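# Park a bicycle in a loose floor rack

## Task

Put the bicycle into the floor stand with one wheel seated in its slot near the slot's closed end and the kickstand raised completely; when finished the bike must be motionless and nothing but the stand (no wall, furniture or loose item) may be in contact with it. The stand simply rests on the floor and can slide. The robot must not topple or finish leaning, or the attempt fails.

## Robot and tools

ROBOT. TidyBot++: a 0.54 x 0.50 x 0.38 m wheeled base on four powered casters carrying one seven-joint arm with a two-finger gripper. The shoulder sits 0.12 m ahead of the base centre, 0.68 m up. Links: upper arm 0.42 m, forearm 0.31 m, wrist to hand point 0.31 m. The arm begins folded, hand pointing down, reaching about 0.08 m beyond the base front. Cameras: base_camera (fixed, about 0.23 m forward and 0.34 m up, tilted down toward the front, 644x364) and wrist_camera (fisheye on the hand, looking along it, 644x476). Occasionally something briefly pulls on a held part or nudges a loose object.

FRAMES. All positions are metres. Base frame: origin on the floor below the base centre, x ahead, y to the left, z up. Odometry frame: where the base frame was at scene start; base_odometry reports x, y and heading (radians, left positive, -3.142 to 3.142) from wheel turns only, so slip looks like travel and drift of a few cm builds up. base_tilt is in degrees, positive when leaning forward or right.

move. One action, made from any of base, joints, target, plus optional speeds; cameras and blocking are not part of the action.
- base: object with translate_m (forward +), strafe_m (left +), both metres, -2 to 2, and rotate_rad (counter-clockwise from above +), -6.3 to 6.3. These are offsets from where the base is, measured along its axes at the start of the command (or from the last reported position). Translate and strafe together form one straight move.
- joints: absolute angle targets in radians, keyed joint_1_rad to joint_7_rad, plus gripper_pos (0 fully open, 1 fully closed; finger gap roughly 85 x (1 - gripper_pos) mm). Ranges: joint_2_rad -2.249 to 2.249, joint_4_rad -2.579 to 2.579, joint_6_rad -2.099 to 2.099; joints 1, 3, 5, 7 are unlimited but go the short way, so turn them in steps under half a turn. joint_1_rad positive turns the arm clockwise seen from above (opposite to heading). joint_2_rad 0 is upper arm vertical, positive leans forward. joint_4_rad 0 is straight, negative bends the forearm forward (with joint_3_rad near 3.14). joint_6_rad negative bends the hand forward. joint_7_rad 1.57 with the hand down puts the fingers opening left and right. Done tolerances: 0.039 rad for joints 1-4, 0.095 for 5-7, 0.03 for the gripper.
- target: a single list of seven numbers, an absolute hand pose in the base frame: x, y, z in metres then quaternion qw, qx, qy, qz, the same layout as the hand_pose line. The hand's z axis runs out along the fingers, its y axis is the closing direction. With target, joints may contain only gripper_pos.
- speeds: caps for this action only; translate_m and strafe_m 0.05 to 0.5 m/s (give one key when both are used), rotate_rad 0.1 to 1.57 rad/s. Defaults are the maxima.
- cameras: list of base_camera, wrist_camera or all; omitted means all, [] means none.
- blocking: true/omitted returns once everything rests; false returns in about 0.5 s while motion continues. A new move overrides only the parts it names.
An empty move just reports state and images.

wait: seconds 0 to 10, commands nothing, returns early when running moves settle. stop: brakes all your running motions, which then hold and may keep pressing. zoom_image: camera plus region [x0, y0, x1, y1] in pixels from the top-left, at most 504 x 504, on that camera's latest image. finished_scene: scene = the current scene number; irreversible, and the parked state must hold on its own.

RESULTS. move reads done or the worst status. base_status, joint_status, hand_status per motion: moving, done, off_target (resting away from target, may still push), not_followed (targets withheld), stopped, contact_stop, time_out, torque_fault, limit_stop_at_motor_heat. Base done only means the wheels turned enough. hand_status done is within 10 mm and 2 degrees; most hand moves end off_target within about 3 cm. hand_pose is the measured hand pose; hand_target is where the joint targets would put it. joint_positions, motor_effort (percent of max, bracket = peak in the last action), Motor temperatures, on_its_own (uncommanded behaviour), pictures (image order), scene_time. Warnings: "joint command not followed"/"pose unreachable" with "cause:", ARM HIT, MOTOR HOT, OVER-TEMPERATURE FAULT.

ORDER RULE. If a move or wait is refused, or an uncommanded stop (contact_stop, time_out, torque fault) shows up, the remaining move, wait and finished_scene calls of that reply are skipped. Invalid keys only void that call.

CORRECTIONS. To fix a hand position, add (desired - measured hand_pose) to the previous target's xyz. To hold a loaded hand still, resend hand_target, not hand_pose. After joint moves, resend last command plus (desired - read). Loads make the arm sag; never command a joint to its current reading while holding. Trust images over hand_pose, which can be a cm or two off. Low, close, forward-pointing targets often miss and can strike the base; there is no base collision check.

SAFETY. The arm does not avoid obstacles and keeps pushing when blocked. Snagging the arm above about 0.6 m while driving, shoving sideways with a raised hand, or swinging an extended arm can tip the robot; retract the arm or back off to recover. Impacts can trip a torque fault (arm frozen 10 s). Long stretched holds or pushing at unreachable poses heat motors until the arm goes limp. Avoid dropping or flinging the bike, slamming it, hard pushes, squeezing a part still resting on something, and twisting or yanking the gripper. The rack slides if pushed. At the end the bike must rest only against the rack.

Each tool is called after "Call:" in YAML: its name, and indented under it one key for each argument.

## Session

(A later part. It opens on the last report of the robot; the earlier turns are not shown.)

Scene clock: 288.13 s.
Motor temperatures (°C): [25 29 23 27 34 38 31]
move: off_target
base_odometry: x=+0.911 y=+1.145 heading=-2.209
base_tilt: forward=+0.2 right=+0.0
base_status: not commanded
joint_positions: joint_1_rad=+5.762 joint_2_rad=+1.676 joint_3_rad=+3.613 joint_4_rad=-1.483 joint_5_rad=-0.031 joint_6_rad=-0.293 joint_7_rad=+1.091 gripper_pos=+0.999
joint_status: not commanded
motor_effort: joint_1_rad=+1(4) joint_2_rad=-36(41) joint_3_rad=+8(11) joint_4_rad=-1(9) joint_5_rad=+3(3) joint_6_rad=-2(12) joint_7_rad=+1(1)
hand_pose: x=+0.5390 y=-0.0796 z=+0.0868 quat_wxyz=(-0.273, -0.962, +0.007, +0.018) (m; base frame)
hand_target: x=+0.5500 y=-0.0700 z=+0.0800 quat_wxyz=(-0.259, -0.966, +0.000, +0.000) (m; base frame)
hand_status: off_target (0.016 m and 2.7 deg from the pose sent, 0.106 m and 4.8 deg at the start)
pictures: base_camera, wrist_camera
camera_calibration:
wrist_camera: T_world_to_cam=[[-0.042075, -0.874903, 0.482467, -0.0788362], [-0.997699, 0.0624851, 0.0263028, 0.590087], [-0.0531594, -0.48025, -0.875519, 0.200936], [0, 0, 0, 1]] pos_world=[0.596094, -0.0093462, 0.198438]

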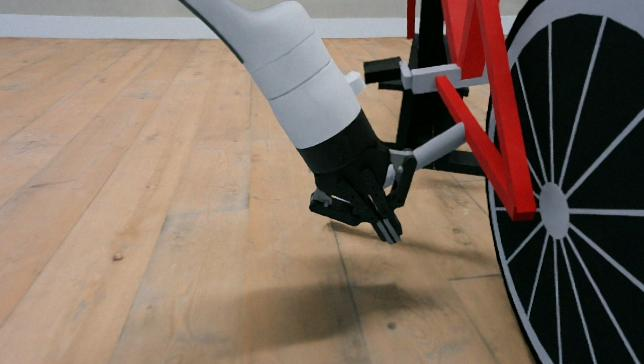

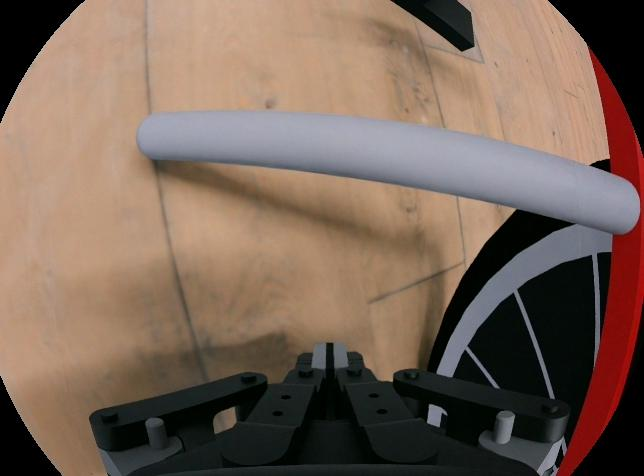

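Call:
move:
  target: [0.56, -0.04, 0.21, 0.2588, 0.9659, 0, 0]
  cameras: []

Call:
move:
  target: [0.69, -0.04, 0.16, 0.2588, 0.9659, 0, 0]
  cameras: []

Call:
move:
  target: [0.69, -0.055, 0.045, 0.2588, 0.9659, 0, 0]

Scene clock: 289.83 s.
Motor temperatures (°C): [25 29 23 27 34 38 31]
move: off_target
base_odometry: x=+0.911 y=+1.145 heading=-2.209
base_tilt: forward=+0.3 right=+0.0
base_status: not commanded
joint_positions: joint_1_rad=+5.720 joint_2_rad=+1.369 joint_3_rad=+3.613 joint_4_rad=-1.672 joint_5_rad=-0.022 joint_6_rad=-0.293 joint_7_rad=+1.091 gripper_pos=+0.999
joint_status: not commanded
motor_effort: joint_1_rad=+1(2) joint_2_rad=-37(39) joint_3_rad=+9(10) joint_4_rad=+2(3) joint_5_rad=+3(3) joint_6_rad=-1(3) joint_7_rad=+1(1)
hand_pose: x=+0.5790 y=-0.0300 z=+0.2054 quat_wxyz=(-0.237, -0.970, +0.039, -0.032) (m; base frame)
hand_target: x=+0.5600 y=-0.0400 z=+0.2100 quat_wxyz=(-0.259, -0.966, +0.000, +0.000) (m; base frame)
hand_status: off_target (0.022 m and 6.3 deg from the pose sent, 0.131 m and 2.7 deg at the start)
pictures: none
No camera images: "cameras" was empty.

Scene clock: 291.93 s.
Motor temperatures (°C): [25 29 23 27 34 38 31]
move: off_target
base_odometry: x=+0.911 y=+1.145 heading=-2.209
base_tilt: forward=+0.2 right=+0.0
base_status: not commanded
joint_positions: joint_1_rad=+5.895 joint_2_rad=+1.517 joint_3_rad=+3.539 joint_4_rad=-1.095 joint_5_rad=+0.138 joint_6_rad=-0.627 joint_7_rad=+1.091 gripper_pos=+0.999
joint_status: not commanded
motor_effort: joint_1_rad=+1(2) joint_2_rad=-45(46) joint_3_rad=+7(9) joint_4_rad=+8(9) joint_5_rad=+4(4) joint_6_rad=-2(2) joint_7_rad=+1(1)
hand_pose: x=+0.7200 y=-0.0247 z=+0.1744 quat_wxyz=(-0.237, -0.971, +0.008, -0.044) (m; base frame)
hand_target: x=+0.6900 y=-0.0400 z=+0.1600 quat_wxyz=(-0.259, -0.966, +0.000, +0.000) (m; base frame)
hand_status: off_target (0.037 m and 5.7 deg from the pose sent, 0.120 m and 6.3 deg at the start)
pictures: none
No camera images: "cameras" was empty.

Scene clock: 293.63 s.
Motor temperatures (°C): [25 29 23 27 34 38 31]
move: off_target
base_odometry: x=+0.911 y=+1.145 heading=-2.209
base_tilt: forward=+0.3 right=+0.0
base_status: not commanded
joint_positions: joint_1_rad=+5.961 joint_2_rad=+1.817 joint_3_rad=+3.537 joint_4_rad=-0.766 joint_5_rad=+0.139 joint_6_rad=-0.676 joint_7_rad=+1.090 gripper_pos=+0.999
joint_status: not commanded
motor_effort: joint_1_rad=+1(1) joint_2_rad=-45(48) joint_3_rad=+6(7) joint_4_rad=+8(9) joint_5_rad=+3(4) joint_6_rad=-1(2) joint_7_rad=+0(1)
hand_pose: x=+0.7135 y=-0.0407 z=+0.0491 quat_wxyz=(-0.239, -0.970, -0.015, -0.030) (m; base frame)
hand_target: x=+0.6900 y=-0.0550 z=+0.0450 quat_wxyz=(-0.259, -0.966, +0.000, +0.000) (m; base frame)
hand_status: off_target (0.028 m and 4.5 deg from the pose sent, 0.136 m and 5.7 deg at the start)
pictures: base_camera, wrist_camera
camera_calibration:
wrist_camera: T_world_to_cam=[[-0.0176929, -0.908255, 0.418044, -0.0347935], [-0.998686, -0.00405592, -0.0510796, 0.764542], [0.0480888, -0.418399, -0.90699, 0.127735], [0, 0, 0, 1]] pos_world=[0.75678, 0.0249437, 0.169452]

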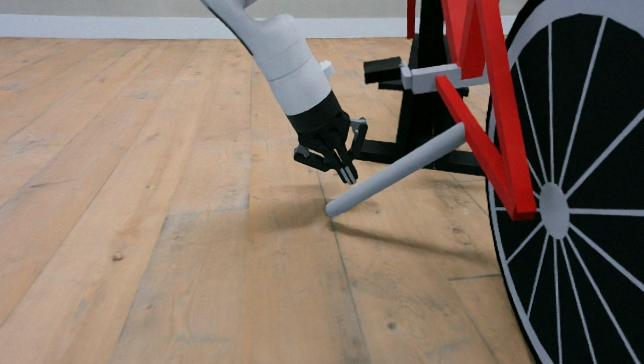

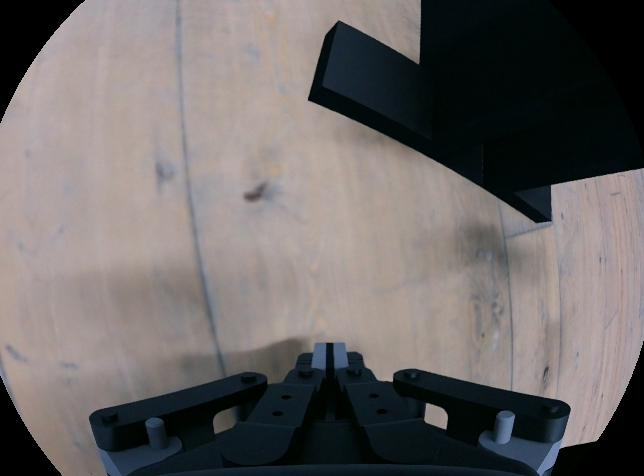

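Call:
move:
  target: [0.61, -0.065, 0.03, 0.2588, 0.9659, 0, 0]

Scene clock: 295.33 s.
Motor temperatures (°C): [25 29 23 27 34 38 31]
move: off_target
base_odometry: x=+0.911 y=+1.145 heading=-2.209
base_tilt: forward=+0.2 right=+0.0
base_status: not commanded
joint_positions: joint_1_rad=+5.878 joint_2_rad=+1.768 joint_3_rad=+3.581 joint_4_rad=-1.054 joint_5_rad=+0.135 joint_6_rad=-0.476 joint_7_rad=+1.070 gripper_pos=+0.999
joint_status: not commanded
motor_effort: joint_1_rad=+0(2) joint_2_rad=-33(45) joint_3_rad=+3(6) joint_4_rad=-3(8) joint_5_rad=+1(4) joint_6_rad=-9(9) joint_7_rad=+1(1)
hand_pose: x=+0.6606 y=-0.0567 z=+0.0507 quat_wxyz=(-0.256, -0.966, -0.040, -0.026) (m; base frame)
hand_target: x=+0.6100 y=-0.0650 z=+0.0300 quat_wxyz=(-0.259, -0.966, +0.000, +0.000) (m; base frame)
hand_status: off_target (0.055 m and 5.5 deg from the pose sent, 0.108 m and 4.5 deg at the start)
pictures: base_camera, wrist_camera
camera_calibration:
wrist_camera: T_world_to_cam=[[0.0314514, -0.89254, 0.44987, -0.0841798], [-0.998147, -0.0515038, -0.0324008, 0.707761], [0.052089, -0.448017, -0.892506, 0.119935], [0, 0, 0, 1]] pos_world=[0.70285, 0.0150517, 0.167845]

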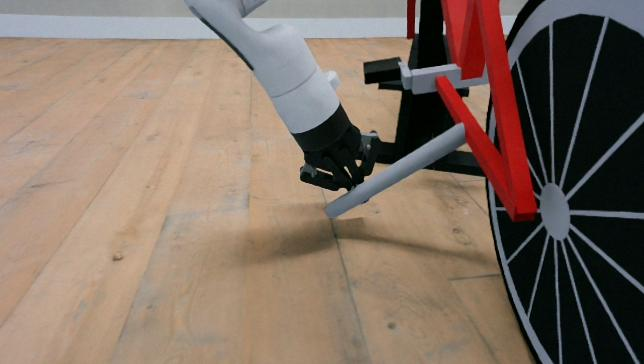

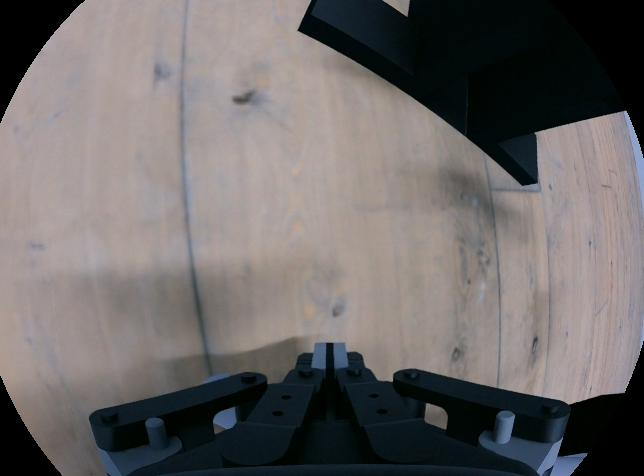

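Call:
move:
  target: [0.57, -0.065, 0.025, 0.2588, 0.9659, 0, 0]

Scene clock: 296.47 s.
Motor temperatures (°C): [25 30 23 27 34 38 31]
move: off_target
base_odometry: x=+0.911 y=+1.145 heading=-2.209
base_tilt: forward=+0.3 right=+0.0
base_status: not commanded
joint_positions: joint_1_rad=+5.818 joint_2_rad=+1.754 joint_3_rad=+3.629 joint_4_rad=-1.175 joint_5_rad=+0.051 joint_6_rad=-0.342 joint_7_rad=+1.070 gripper_pos=+0.999
joint_status: not commanded
motor_effort: joint_1_rad=-1(2) joint_2_rad=-28(34) joint_3_rad=-1(3) joint_4_rad=-7(8) joint_5_rad=+1(1) joint_6_rad=-11(12) joint_7_rad=+1(1)
hand_pose: x=+0.6511 y=-0.0535 z=+0.0544 quat_wxyz=(-0.250, -0.966, -0.035, -0.054) (m; base frame)
hand_target: x=+0.5700 y=-0.0650 z=+0.0250 quat_wxyz=(-0.259, -0.966, +0.000, +0.000) (m; base frame)
hand_status: off_target (0.087 m and 7.4 deg from the pose sent, 0.095 m and 5.5 deg at the start)
pictures: base_camera, wrist_camera
camera_calibration:
wrist_camera: T_world_to_cam=[[0.0102268, -0.898576, 0.438698, -0.0685094], [-0.994649, -0.0542474, -0.087927, 0.699159], [0.102807, -0.435451, -0.894323, 0.0929469], [0, 0, 0, 1]] pos_world=[0.686563, 0.0168405, 0.174654]

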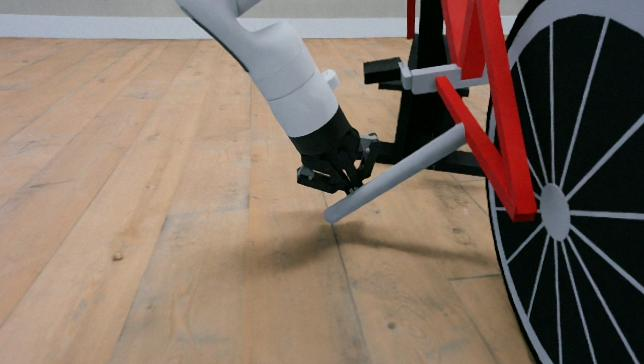

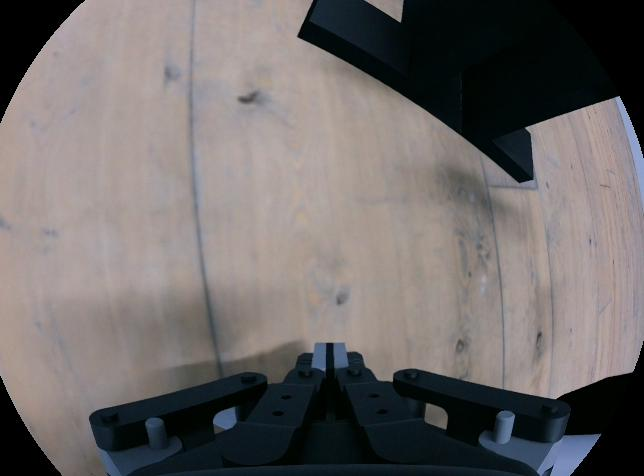

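Call:
move:
  target: [0.53, -0.065, 0.02, 0.2588, 0.9659, 0, 0]

Scene clock: 298.73 s.
Motor temperatures (°C): [25 30 23 27 34 38 31]
move: off_target
base_odometry: x=+0.911 y=+1.145 heading=-2.209
base_tilt: forward=+0.3 right=+0.0
base_status: not commanded
joint_positions: joint_1_rad=+5.751 joint_2_rad=+1.752 joint_3_rad=+3.647 joint_4_rad=-1.304 joint_5_rad=-0.057 joint_6_rad=-0.243 joint_7_rad=+1.070 gripper_pos=+0.999
joint_status: not commanded
motor_effort: joint_1_rad=+0(2) joint_2_rad=-27(29) joint_3_rad=+0(3) joint_4_rad=-9(9) joint_5_rad=-1(2) joint_6_rad=-10(11) joint_7_rad=+0(1)
hand_pose: x=+0.6166 y=-0.0481 z=+0.0527 quat_wxyz=(-0.247, -0.967, -0.013, -0.060) (m; base frame)
hand_target: x=+0.5300 y=-0.0650 z=+0.0200 quat_wxyz=(-0.259, -0.966, +0.000, +0.000) (m; base frame)
hand_status: off_target (0.094 m and 7.2 deg from the pose sent, 0.126 m and 7.4 deg at the start)
pictures: base_camera, wrist_camera
camera_calibration:
wrist_camera: T_world_to_cam=[[-0.0339539, -0.902477, 0.429397, -0.0350382], [-0.993665, -0.0155696, -0.111296, 0.667474], [0.107127, -0.430456, -0.896232, 0.0950154], [0, 0, 0, 1]] pos_world=[0.651878, 0.0196711, 0.174488]

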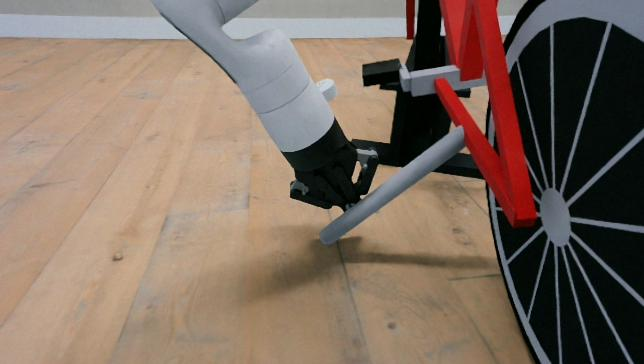

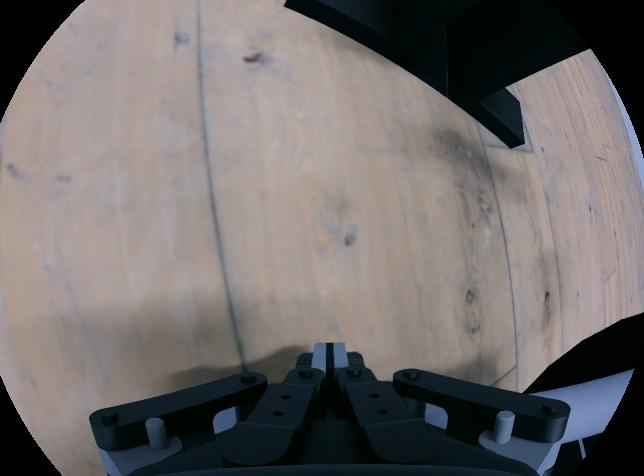

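Leg is swinging.

Call:
move:
  target: [0.48, -0.07, 0.02, 0.2588, 0.9659, 0, 0]

Scene clock: 299.87 s.
Motor temperatures (°C): [25 29 23 27 34 38 31]
move: off_target
base_odometry: x=+0.911 y=+1.145 heading=-2.209
base_tilt: forward=+0.3 right=-0.1
base_status: not commanded
joint_positions: joint_1_rad=+5.677 joint_2_rad=+1.749 joint_3_rad=+3.645 joint_4_rad=-1.459 joint_5_rad=-0.196 joint_6_rad=-0.112 joint_7_rad=+1.126 gripper_pos=+0.999
joint_status: not commanded
motor_effort: joint_1_rad=+3(4) joint_2_rad=-22(26) joint_3_rad=+2(4) joint_4_rad=-10(12) joint_5_rad=+1(2) joint_6_rad=-9(11) joint_7_rad=+0(1)
hand_pose: x=+0.5758 y=-0.0428 z=+0.0539 quat_wxyz=(-0.243, -0.968, -0.005, -0.069) (m; base frame)
hand_target: x=+0.4800 y=-0.0700 z=+0.0200 quat_wxyz=(-0.259, -0.966, +0.000, +0.000) (m; base frame)
hand_status: off_target (0.105 m and 8.2 deg from the pose sent, 0.142 m and 7.2 deg at the start)
pictures: base_camera, wrist_camera
camera_calibration:
wrist_camera: T_world_to_cam=[[-0.0530109, -0.905764, 0.420454, -0.0208842], [-0.991105, -0.00374501, -0.133026, 0.627372], [0.122065, -0.423766, -0.897509, 0.0945193], [0, 0, 0, 1]] pos_world=[0.609147, 0.0234875, 0.17707]

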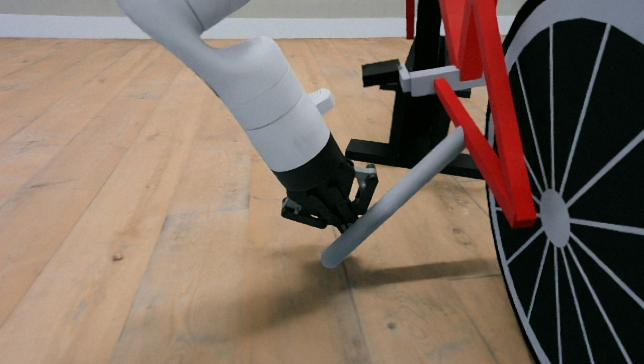

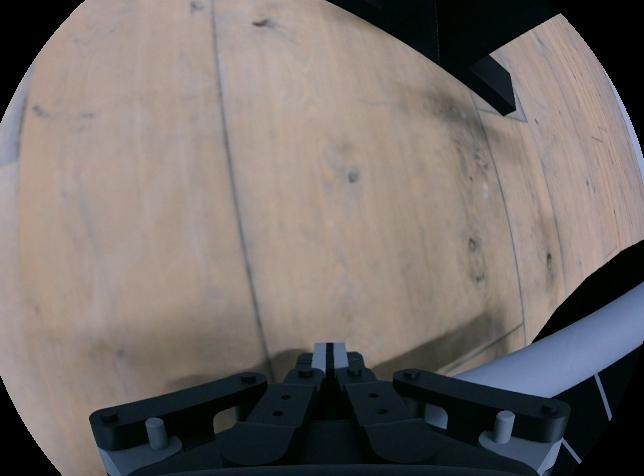

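Call:
move:
  target: [0.43, -0.08, 0.03, 0.2588, 0.9659, 0, 0]

Scene clock: 301.27 s.
Motor temperatures (°C): [25 29 23 27 34 38 31]
move: off_target
base_odometry: x=+0.911 y=+1.145 heading=-2.209
base_tilt: forward=+0.2 right=+0.0
base_status: not commanded
joint_positions: joint_1_rad=+5.637 joint_2_rad=+1.736 joint_3_rad=+3.593 joint_4_rad=-1.630 joint_5_rad=-0.318 joint_6_rad=+0.039 joint_7_rad=+1.232 gripper_pos=+0.999
joint_status: not commanded
motor_effort: joint_1_rad=+7(7) joint_2_rad=-14(22) joint_3_rad=+4(4) joint_4_rad=-11(13) joint_5_rad=+0(1) joint_6_rad=-7(10) joint_7_rad=+0(0)
hand_pose: x=+0.5218 y=-0.0419 z=+0.0579 quat_wxyz=(-0.238, -0.969, -0.012, -0.066) (m; base frame)
hand_target: x=+0.4300 y=-0.0800 z=+0.0300 quat_wxyz=(-0.259, -0.966, +0.000, +0.000) (m; base frame)
hand_status: off_target (0.103 m and 8.1 deg from the pose sent, 0.152 m and 8.2 deg at the start)
pictures: base_camera, wrist_camera
camera_calibration:
wrist_camera: T_world_to_cam=[[-0.0384291, -0.910353, 0.412044, -0.0319285], [-0.992252, -0.0139897, -0.12345, 0.573955], [0.118148, -0.413596, -0.902762, 0.107839], [0, 0, 0, 1]] pos_world=[0.55554, 0.0235651, 0.181364]

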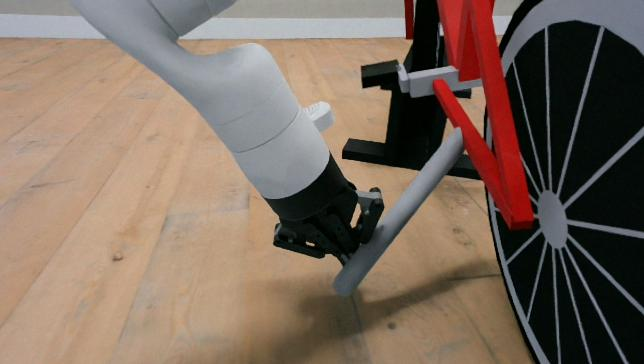

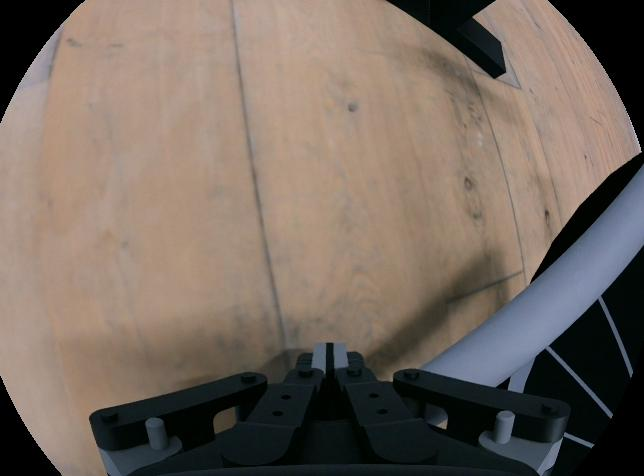

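Call:
move:
  target: [0.39, -0.10, 0.05, 0.2588, 0.9659, 0, 0]

Scene clock: 302.67 s.
Motor temperatures (°C): [25 29 23 27 34 38 31]
move: off_target
base_odometry: x=+0.911 y=+1.145 heading=-2.209
base_tilt: forward=+0.3 right=+0.0
base_status: not commanded
joint_positions: joint_1_rad=+5.654 joint_2_rad=+1.704 joint_3_rad=+3.532 joint_4_rad=-1.806 joint_5_rad=-0.379 joint_6_rad=+0.207 joint_7_rad=+1.331 gripper_pos=+0.999
joint_status: not commanded
motor_effort: joint_1_rad=+8(9) joint_2_rad=-9(14) joint_3_rad=+2(4) joint_4_rad=-9(13) joint_5_rad=+0(1) joint_6_rad=-6(8) joint_7_rad=+0(0)
hand_pose: x=+0.4767 y=-0.0559 z=+0.0769 quat_wxyz=(-0.237, -0.969, -0.020, -0.064) (m; base frame)
hand_target: x=+0.3900 y=-0.1000 z=+0.0500 quat_wxyz=(-0.259, -0.966, +0.000, +0.000) (m; base frame)
hand_status: off_target (0.101 m and 8.1 deg from the pose sent, 0.144 m and 8.1 deg at the start)
pictures: base_camera, wrist_camera
camera_calibration:
wrist_camera: T_world_to_cam=[[-0.0207333, -0.910439, 0.413124, -0.0627507], [-0.992791, -0.0300407, -0.116029, 0.530197], [0.118047, -0.412551, -0.903253, 0.124625], [0, 0, 0, 1]] pos_world=[0.510363, 0.0102109, 0.20001]

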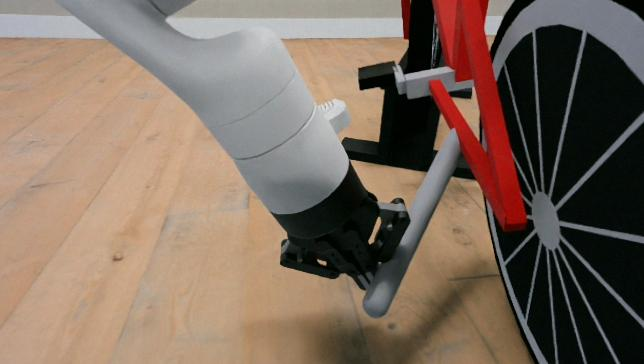

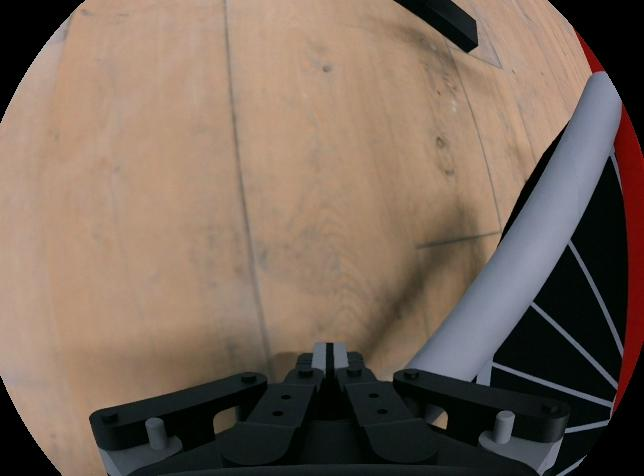

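Call:
move:
  target: [0.42, -0.11, 0.09, 0.3827, 0.9239, 0, 0]

Scene clock: 304.73 s.
Motor temperatures (°C): [25 29 23 27 34 38 31]
move: off_target
base_odometry: x=+0.911 y=+1.145 heading=-2.209
base_tilt: forward=+0.3 right=+0.0
base_status: not commanded
joint_positions: joint_1_rad=+5.421 joint_2_rad=+1.866 joint_3_rad=+3.659 joint_4_rad=-1.730 joint_5_rad=-0.327 joint_6_rad=-0.100 joint_7_rad=+1.029 gripper_pos=+0.999
joint_status: not commanded
motor_effort: joint_1_rad=+1(8) joint_2_rad=-26(30) joint_3_rad=+9(10) joint_4_rad=-9(9) joint_5_rad=+2(3) joint_6_rad=-3(6) joint_7_rad=+0(1)
hand_pose: x=+0.4220 y=-0.0987 z=+0.0769 quat_wxyz=(-0.356, -0.935, +0.001, -0.013) (m; base frame)
hand_target: x=+0.4200 y=-0.1100 z=+0.0900 quat_wxyz=(-0.383, -0.924, +0.000, +0.000) (m; base frame)
hand_status: off_target (0.017 m and 3.7 deg from the pose sent, 0.079 m and 19.1 deg at the start)
pictures: base_camera, wrist_camera
camera_calibration:
wrist_camera: T_world_to_cam=[[-0.0467508, -0.77966, 0.624456, -0.0951883], [-0.998871, 0.0312347, -0.0357841, 0.477037], [0.00839473, -0.625424, -0.78024, 0.129311], [0, 0, 0, 1]] pos_world=[0.470963, -0.00824069, 0.177404]

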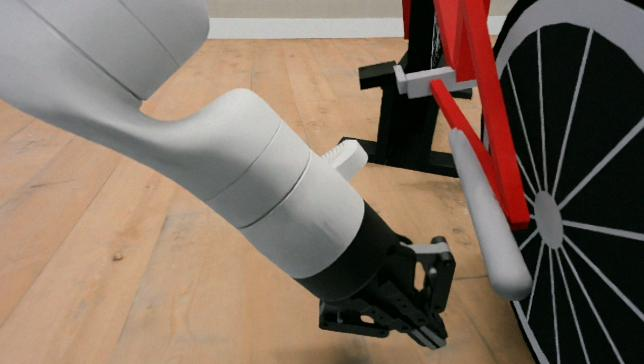

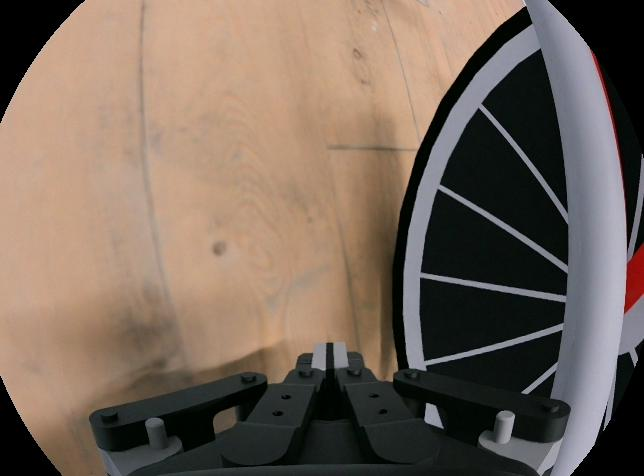

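Call:
move:
  target: [0.45, 0.10, 0.20, 0.3827, 0.9239, 0, 0]

Call:
move:
  target: [0.45, 0.10, 0.45, 0.2588, 0.9659, 0, 0]
  cameras: []

Call:
move:
  joints: {"joint_1_rad": 6.278, "joint_2_rad": -0.36, "joint_3_rad": 3.127, "joint_4_rad": -2.495, "joint_5_rad": 0.016, "joint_6_rad": -0.509, "joint_7_rad": 1.541}

Scene clock: 306.90 s.
Motor temperatures (°C): [25 29 23 27 34 38 31]
move: off_target
base_odometry: x=+0.911 y=+1.145 heading=-2.209
base_tilt: forward=+0.2 right=-0.1
base_status: not commanded
joint_positions: joint_1_rad=+5.249 joint_2_rad=+1.492 joint_3_rad=+3.574 joint_4_rad=-1.573 joint_5_rad=+0.048 joint_6_rad=-0.655 joint_7_rad=+0.648 gripper_pos=+0.999
joint_status: not commanded
motor_effort: joint_1_rad=+1(3) joint_2_rad=-36(36) joint_3_rad=+8(10) joint_4_rad=+0(9) joint_5_rad=+4(4) joint_6_rad=-4(5) joint_7_rad=+1(1)
hand_pose: x=+0.4655 y=+0.1074 z=+0.1907 quat_wxyz=(-0.352, -0.936, +0.003, -0.014) (m; base frame)
hand_target: x=+0.4500 y=+0.1000 z=+0.2000 quat_wxyz=(-0.383, -0.924, +0.000, +0.000) (m; base frame)
hand_status: off_target (0.020 m and 4.2 deg from the pose sent, 0.235 m and 3.7 deg at the start)
pictures: base_camera, wrist_camera
camera_calibration:
wrist_camera: T_world_to_cam=[[-0.0517796, -0.784813, 0.617566, 0.000690228], [-0.998612, 0.0347283, -0.0395951, 0.518399], [0.00962774, -0.618759, -0.785522, 0.346281], [0, 0, 0, 1]] pos_world=[0.514381, 0.196803, 0.292111]

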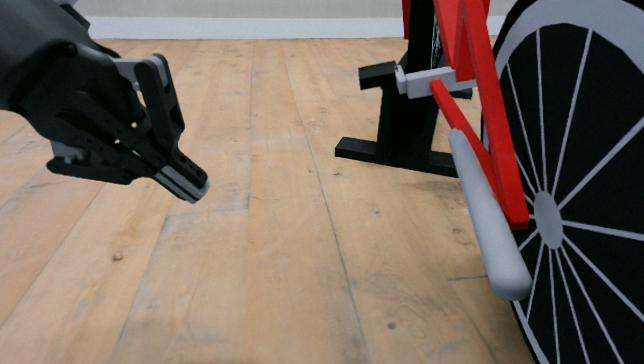

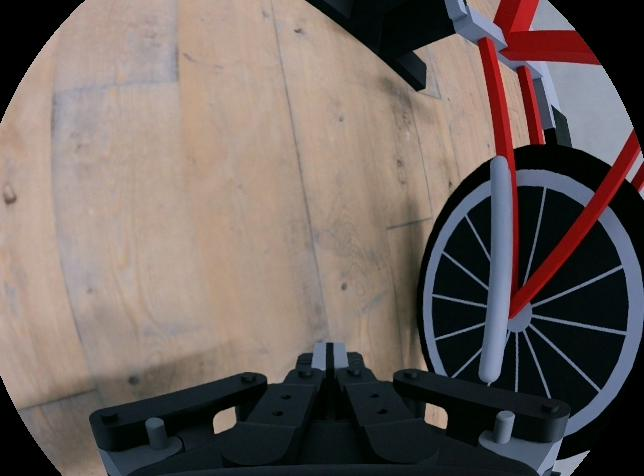

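Scene clock: 308.93 s.
Motor temperatures (°C): [25 29 23 27 34 38 31]
move: off_target
base_odometry: x=+0.911 y=+1.145 heading=-2.209
base_tilt: forward=+0.3 right=+0.0
base_status: not commanded
joint_positions: joint_1_rad=+5.412 joint_2_rad=+0.731 joint_3_rad=+3.458 joint_4_rad=-1.950 joint_5_rad=+0.272 joint_6_rad=-0.738 joint_7_rad=+0.654 gripper_pos=+0.999
joint_status: not commanded
motor_effort: joint_1_rad=+1(2) joint_2_rad=-30(38) joint_3_rad=+4(9) joint_4_rad=+7(8) joint_5_rad=+2(4) joint_6_rad=-3(5) joint_7_rad=+1(1)
hand_pose: x=+0.4659 y=+0.1219 z=+0.4406 quat_wxyz=(-0.223, -0.973, +0.041, -0.029) (m; base frame)
hand_target: x=+0.4500 y=+0.1000 z=+0.4500 quat_wxyz=(-0.259, -0.966, +0.000, +0.000) (m; base frame)
hand_status: off_target (0.029 m and 7.1 deg from the pose sent, 0.260 m and 11.3 deg at the start)
pictures: none
No camera images: "cameras" was empty.

Scene clock: 311.60 s.
Motor temperatures (°C): [25 29 23 27 34 38 31]
move: done
base_odometry: x=+0.911 y=+1.145 heading=-2.209
base_tilt: forward=+0.2 right=+0.0
base_status: not commanded
joint_positions: joint_1_rad=+6.260 joint_2_rad=-0.345 joint_3_rad=+3.155 joint_4_rad=-2.481 joint_5_rad=+0.068 joint_6_rad=-0.585 joint_7_rad=+1.494 gripper_pos=+0.999
joint_status: all done
motor_effort: joint_1_rad=+1(2) joint_2_rad=-3(31) joint_3_rad=+0(5) joint_4_rad=+17(18) joint_5_rad=+1(4) joint_6_rad=+3(4) joint_7_rad=+0(2)
hand_pose: x=+0.3697 y=-0.0075 z=+0.6256 quat_wxyz=(-0.013, -0.978, +0.009, -0.209) (m; base frame)
hand_target: x=+0.3848 y=+0.0037 z=+0.6339 quat_wxyz=(-0.002, -0.969, -0.001, -0.246) (m; base frame)
hand_status: not commanded
pictures: base_camera, wrist_camera
camera_calibration:
wrist_camera: T_world_to_cam=[[-0.0365852, -0.998532, -0.0399468, 0.0410256], [-0.917858, 0.0493846, -0.393825, 0.635757], [0.39522, 0.0222574, -0.918317, 0.563103], [0, 0, 0, 1]] pos_world=[0.362486, -0.00296446, 0.769123]

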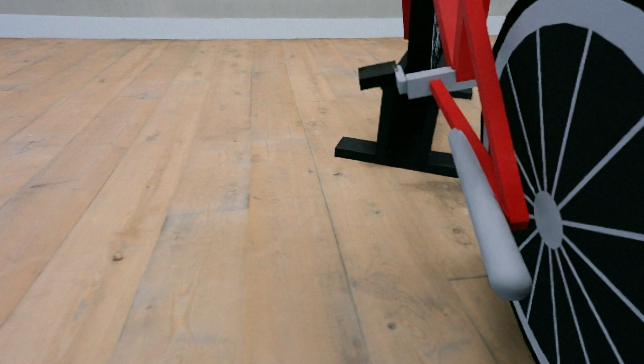

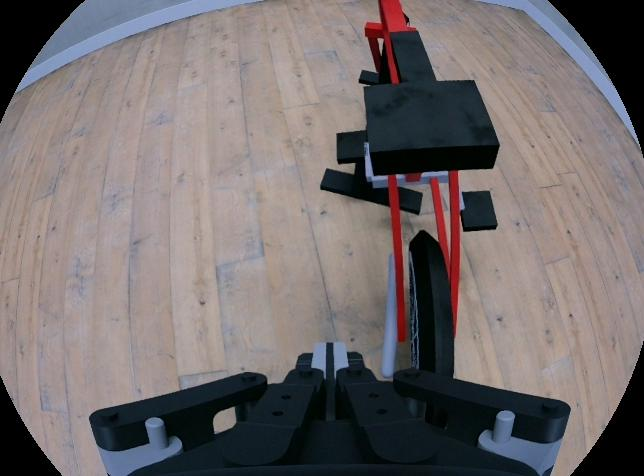

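Call:
move:
  base: {"translate_m": -0.12}
  cameras: []

Call:
move:
  base: {"strafe_m": 0.65}
  cameras: []

Call:
move:
  base: {"translate_m": 0.57, "rotate_rad": -1.57}

Scene clock: 313.10 s.
Motor temperatures (°C): [25 29 23 27 34 38 31]
move: done
base_odometry: x=+0.983 y=+1.242 heading=-2.208
base_tilt: forward=+0.2 right=+0.0
base_status: done
joint_positions: joint_1_rad=+6.261 joint_2_rad=-0.354 joint_3_rad=+3.153 joint_4_rad=-2.488 joint_5_rad=+0.066 joint_6_rad=-0.579 joint_7_rad=+1.495 gripper_pos=+0.999
joint_status: not commanded
motor_effort: joint_1_rad=+1(1) joint_2_rad=-2(5) joint_3_rad=+0(1) joint_4_rad=+17(18) joint_5_rad=+1(2) joint_6_rad=+4(5) joint_7_rad=+1(1)
hand_pose: x=+0.3687 y=-0.0068 z=+0.6258 quat_wxyz=(-0.012, -0.977, +0.008, -0.213) (m; base frame)
hand_target: x=+0.3848 y=+0.0037 z=+0.6339 quat_wxyz=(-0.002, -0.969, -0.001, -0.246) (m; base frame)
hand_status: not commanded
pictures: none
No camera images: "cameras" was empty.

Scene clock: 315.50 s.
Motor temperatures (°C): [25 29 23 27 34 38 31]
move: done
base_odometry: x=+1.505 y=+0.855 heading=-2.208
base_tilt: forward=+0.2 right=+0.0
base_status: done
joint_positions: joint_1_rad=+6.262 joint_2_rad=-0.354 joint_3_rad=+3.147 joint_4_rad=-2.488 joint_5_rad=+0.063 joint_6_rad=-0.579 joint_7_rad=+1.495 gripper_pos=+0.999
joint_status: not commanded
motor_effort: joint_1_rad=+1(1) joint_2_rad=-2(4) joint_3_rad=+0(2) joint_4_rad=+17(17) joint_5_rad=+2(2) joint_6_rad=+3(4) joint_7_rad=+1(1)
hand_pose: x=+0.3686 y=-0.0052 z=+0.6258 quat_wxyz=(-0.012, -0.977, +0.007, -0.213) (m; base frame)
hand_target: x=+0.3848 y=+0.0037 z=+0.6339 quat_wxyz=(-0.002, -0.969, -0.001, -0.246) (m; base frame)
hand_status: not commanded
pictures: none
No camera images: "cameras" was empty.

Scene clock: 318.00 s.
Motor temperatures (°C): [25 29 23 27 34 38 31]
move: done
base_odometry: x=+1.166 y=+0.397 heading=+2.506
base_tilt: forward=+0.2 right=+0.0
base_status: done
joint_positions: joint_1_rad=+6.263 joint_2_rad=-0.355 joint_3_rad=+3.147 joint_4_rad=-2.488 joint_5_rad=+0.062 joint_6_rad=-0.578 joint_7_rad=+1.495 gripper_pos=+0.999
joint_status: not commanded
motor_effort: joint_1_rad=+1(1) joint_2_rad=-2(4) joint_3_rad=+0(1) joint_4_rad=+17(18) joint_5_rad=+1(2) joint_6_rad=+3(4) joint_7_rad=+1(1)
hand_pose: x=+0.3689 y=-0.0053 z=+0.6260 quat_wxyz=(-0.011, -0.977, +0.008, -0.214) (m; base frame)
hand_target: x=+0.3848 y=+0.0037 z=+0.6339 quat_wxyz=(-0.002, -0.969, -0.001, -0.246) (m; base frame)
hand_status: not commanded
pictures: base_camera, wrist_camera
camera_calibration:
wrist_camera: T_world_to_cam=[[-0.0325193, -0.99857, -0.042439, 0.0432952], [-0.91416, 0.0468823, -0.402633, 0.639165], [0.404047, 0.0257027, -0.914377, 0.558013], [0, 0, 0, 1]] pos_world=[0.360244, -0.00107469, 0.769421]

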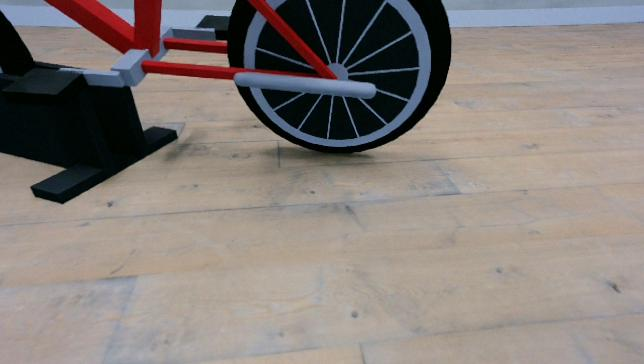

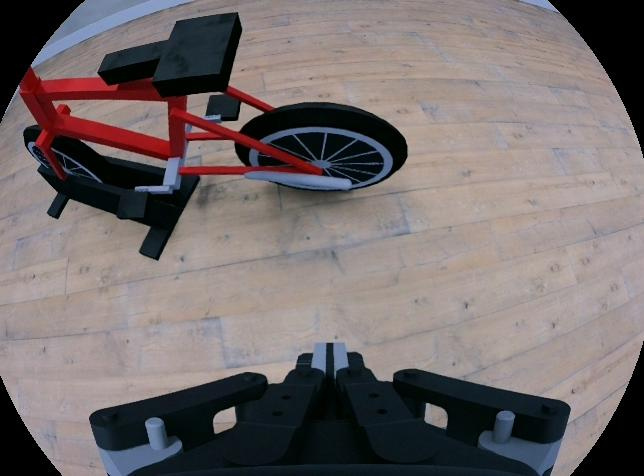

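Call:
move:
  base: {"rotate_rad": 0.5, "strafe_m": -0.45}

Call:
zoom_image:
  camera: "base_camera"
  region: [150, 0, 500, 200]

Scene clock: 320.37 s.
Motor temperatures (°C): [25 29 23 27 34 38 31]
move: done
base_odometry: x=+1.433 y=+0.759 heading=+3.006
base_tilt: forward=+0.2 right=+0.0
base_status: done
joint_positions: joint_1_rad=+6.264 joint_2_rad=-0.355 joint_3_rad=+3.146 joint_4_rad=-2.488 joint_5_rad=+0.061 joint_6_rad=-0.578 joint_7_rad=+1.495 gripper_pos=+0.999
joint_status: not commanded
motor_effort: joint_1_rad=+1(2) joint_2_rad=-2(4) joint_3_rad=+0(2) joint_4_rad=+17(18) joint_5_rad=+0(2) joint_6_rad=+3(4) joint_7_rad=+1(1)
hand_pose: x=+0.3689 y=-0.0052 z=+0.6260 quat_wxyz=(-0.011, -0.977, +0.008, -0.214) (m; base frame)
hand_target: x=+0.3848 y=+0.0037 z=+0.6339 quat_wxyz=(-0.002, -0.969, -0.001, -0.246) (m; base frame)
hand_status: not commanded
pictures: base_camera, wrist_camera
camera_calibration:
wrist_camera: T_world_to_cam=[[-0.0330758, -0.998536, -0.0427946, 0.0437929], [-0.914099, 0.0475372, -0.402694, 0.639184], [0.404139, 0.0257991, -0.914334, 0.557946], [0, 0, 0, 1]] pos_world=[0.360239, -0.00105071, 0.769419]

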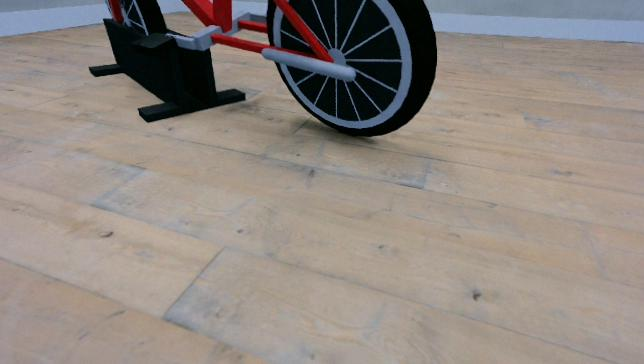

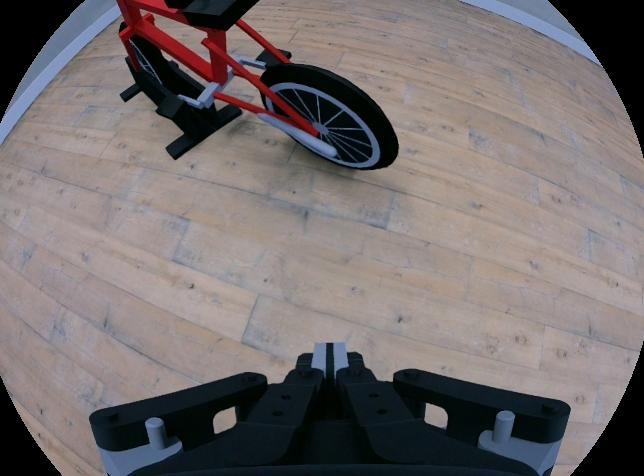

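Scaled by 1.440.

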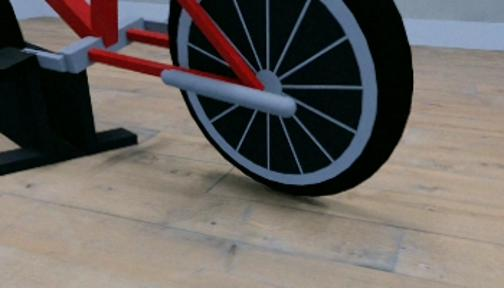

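Call:
move:
  base: {"rotate_rad": 0.3}
  joints: {"joint_6_rad": 0.0}

Scene clock: 322.37 s.
Motor temperatures (°C): [25 29 23 27 34 38 31]
move: done
base_odometry: x=+1.433 y=+0.759 heading=-2.978
base_tilt: forward=+0.2 right=+0.0
base_status: done
joint_positions: joint_1_rad=+6.265 joint_2_rad=-0.355 joint_3_rad=+3.145 joint_4_rad=-2.493 joint_5_rad=+0.061 joint_6_rad=-0.078 joint_7_rad=+1.495 gripper_pos=+0.999
joint_status: all done
motor_effort: joint_1_rad=+1(2) joint_2_rad=-5(5) joint_3_rad=+0(2) joint_4_rad=+19(19) joint_5_rad=+1(2) joint_6_rad=+7(7) joint_7_rad=+1(1)
hand_pose: x=+0.4868 y=+0.0055 z=+0.7204 quat_wxyz=(+0.005, -0.895, +0.001, -0.447) (m; base frame)
hand_target: x=+0.4992 y=+0.0088 z=+0.7409 quat_wxyz=(+0.006, -0.876, -0.003, -0.482) (m; base frame)
hand_status: not commanded
pictures: base_camera, wrist_camera
camera_calibration:
wrist_camera: T_world_to_cam=[[0.0215305, -0.997348, -0.069523, 0.0551694], [-0.61491, 0.0416203, -0.787498, 0.916114], [0.788304, 0.0597056, -0.612383, 0.191669], [0, 0, 0, 1]] pos_world=[0.411046, 0.0054504, 0.842648]

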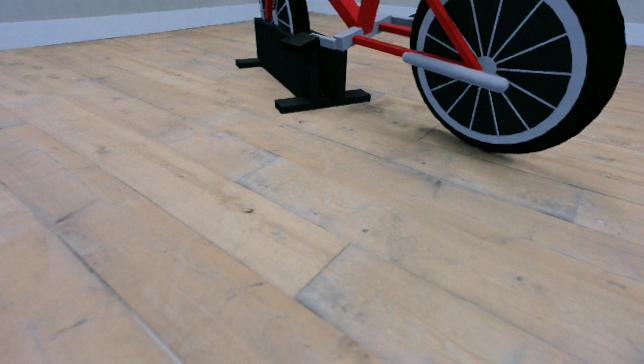

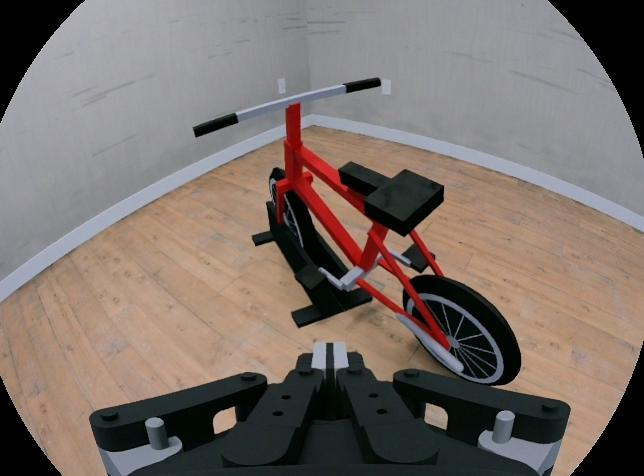

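Call:
move:
  base: {"translate_m": 0.745, "strafe_m": 1.11, "rotate_rad": -0.8}

Call:
zoom_image:
  camera: "base_camera"
  region: [100, 0, 550, 250]

Scene clock: 326.73 s.
Motor temperatures (°C): [25 29 23 27 34 38 31]
move: done
base_odometry: x=+0.879 y=-0.458 heading=+2.505
base_tilt: forward=+0.2 right=-0.1
base_status: done
joint_positions: joint_1_rad=+6.267 joint_2_rad=-0.355 joint_3_rad=+3.144 joint_4_rad=-2.493 joint_5_rad=+0.061 joint_6_rad=-0.077 joint_7_rad=+1.495 gripper_pos=+0.999
joint_status: not commanded
motor_effort: joint_1_rad=+1(2) joint_2_rad=-5(7) joint_3_rad=+0(2) joint_4_rad=+19(19) joint_5_rad=+0(2) joint_6_rad=+7(8) joint_7_rad=+1(1)
hand_pose: x=+0.4870 y=+0.0050 z=+0.7208 quat_wxyz=(+0.005, -0.894, +0.001, -0.447) (m; base frame)
hand_target: x=+0.4992 y=+0.0088 z=+0.7409 quat_wxyz=(+0.006, -0.876, -0.003, -0.482) (m; base frame)
hand_status: not commanded
pictures: base_camera, wrist_camera
camera_calibration:
wrist_camera: T_world_to_cam=[[0.0200741, -0.997386, -0.069408, 0.0552379], [-0.61372, 0.0425111, -0.788378, 0.91663], [0.789269, 0.0584231, -0.611263, 0.190457], [0, 0, 0, 1]] pos_world=[0.411123, 0.00499954, 0.842904]

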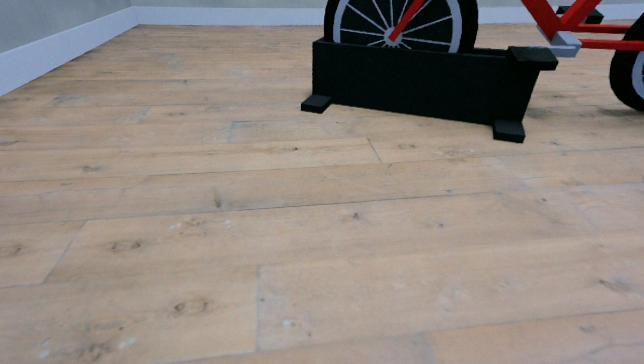

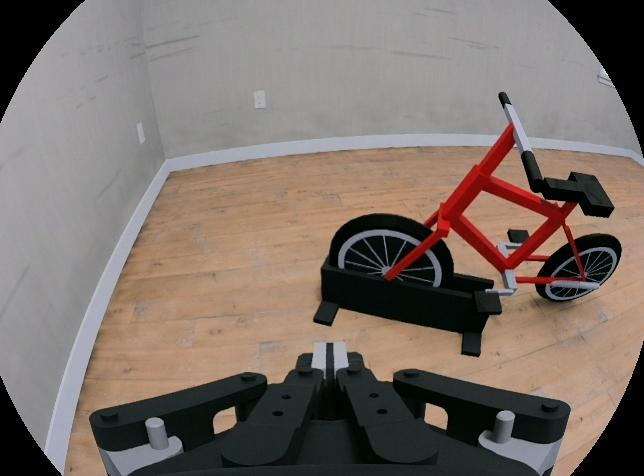

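Scaled by 1.120.

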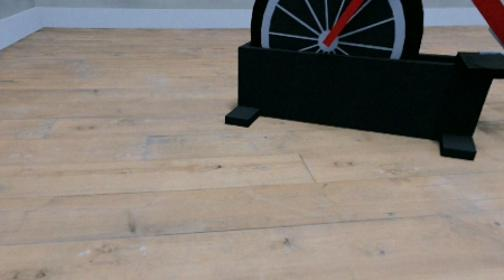

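Call:
zoom_image:
  camera: "base_camera"
  region: [290, 0, 490, 120]

Call:
zoom_image:
  camera: "wrist_camera"
  region: [300, 190, 500, 360]

Scaled by 2.520.

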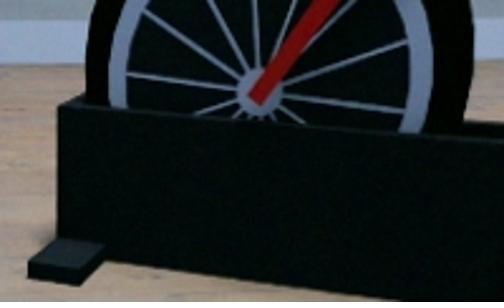

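Scaled by 2.520.

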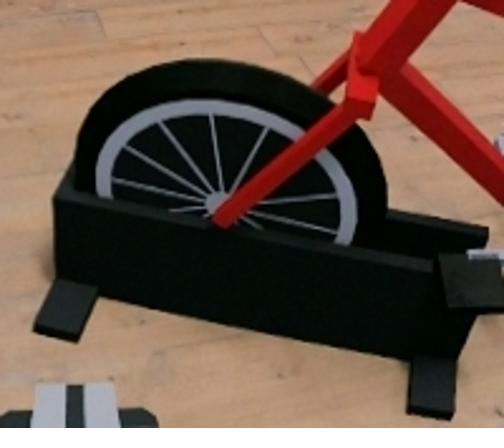

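Call:
finished_scene:
  scene: 1

The scene is finished: the task was done.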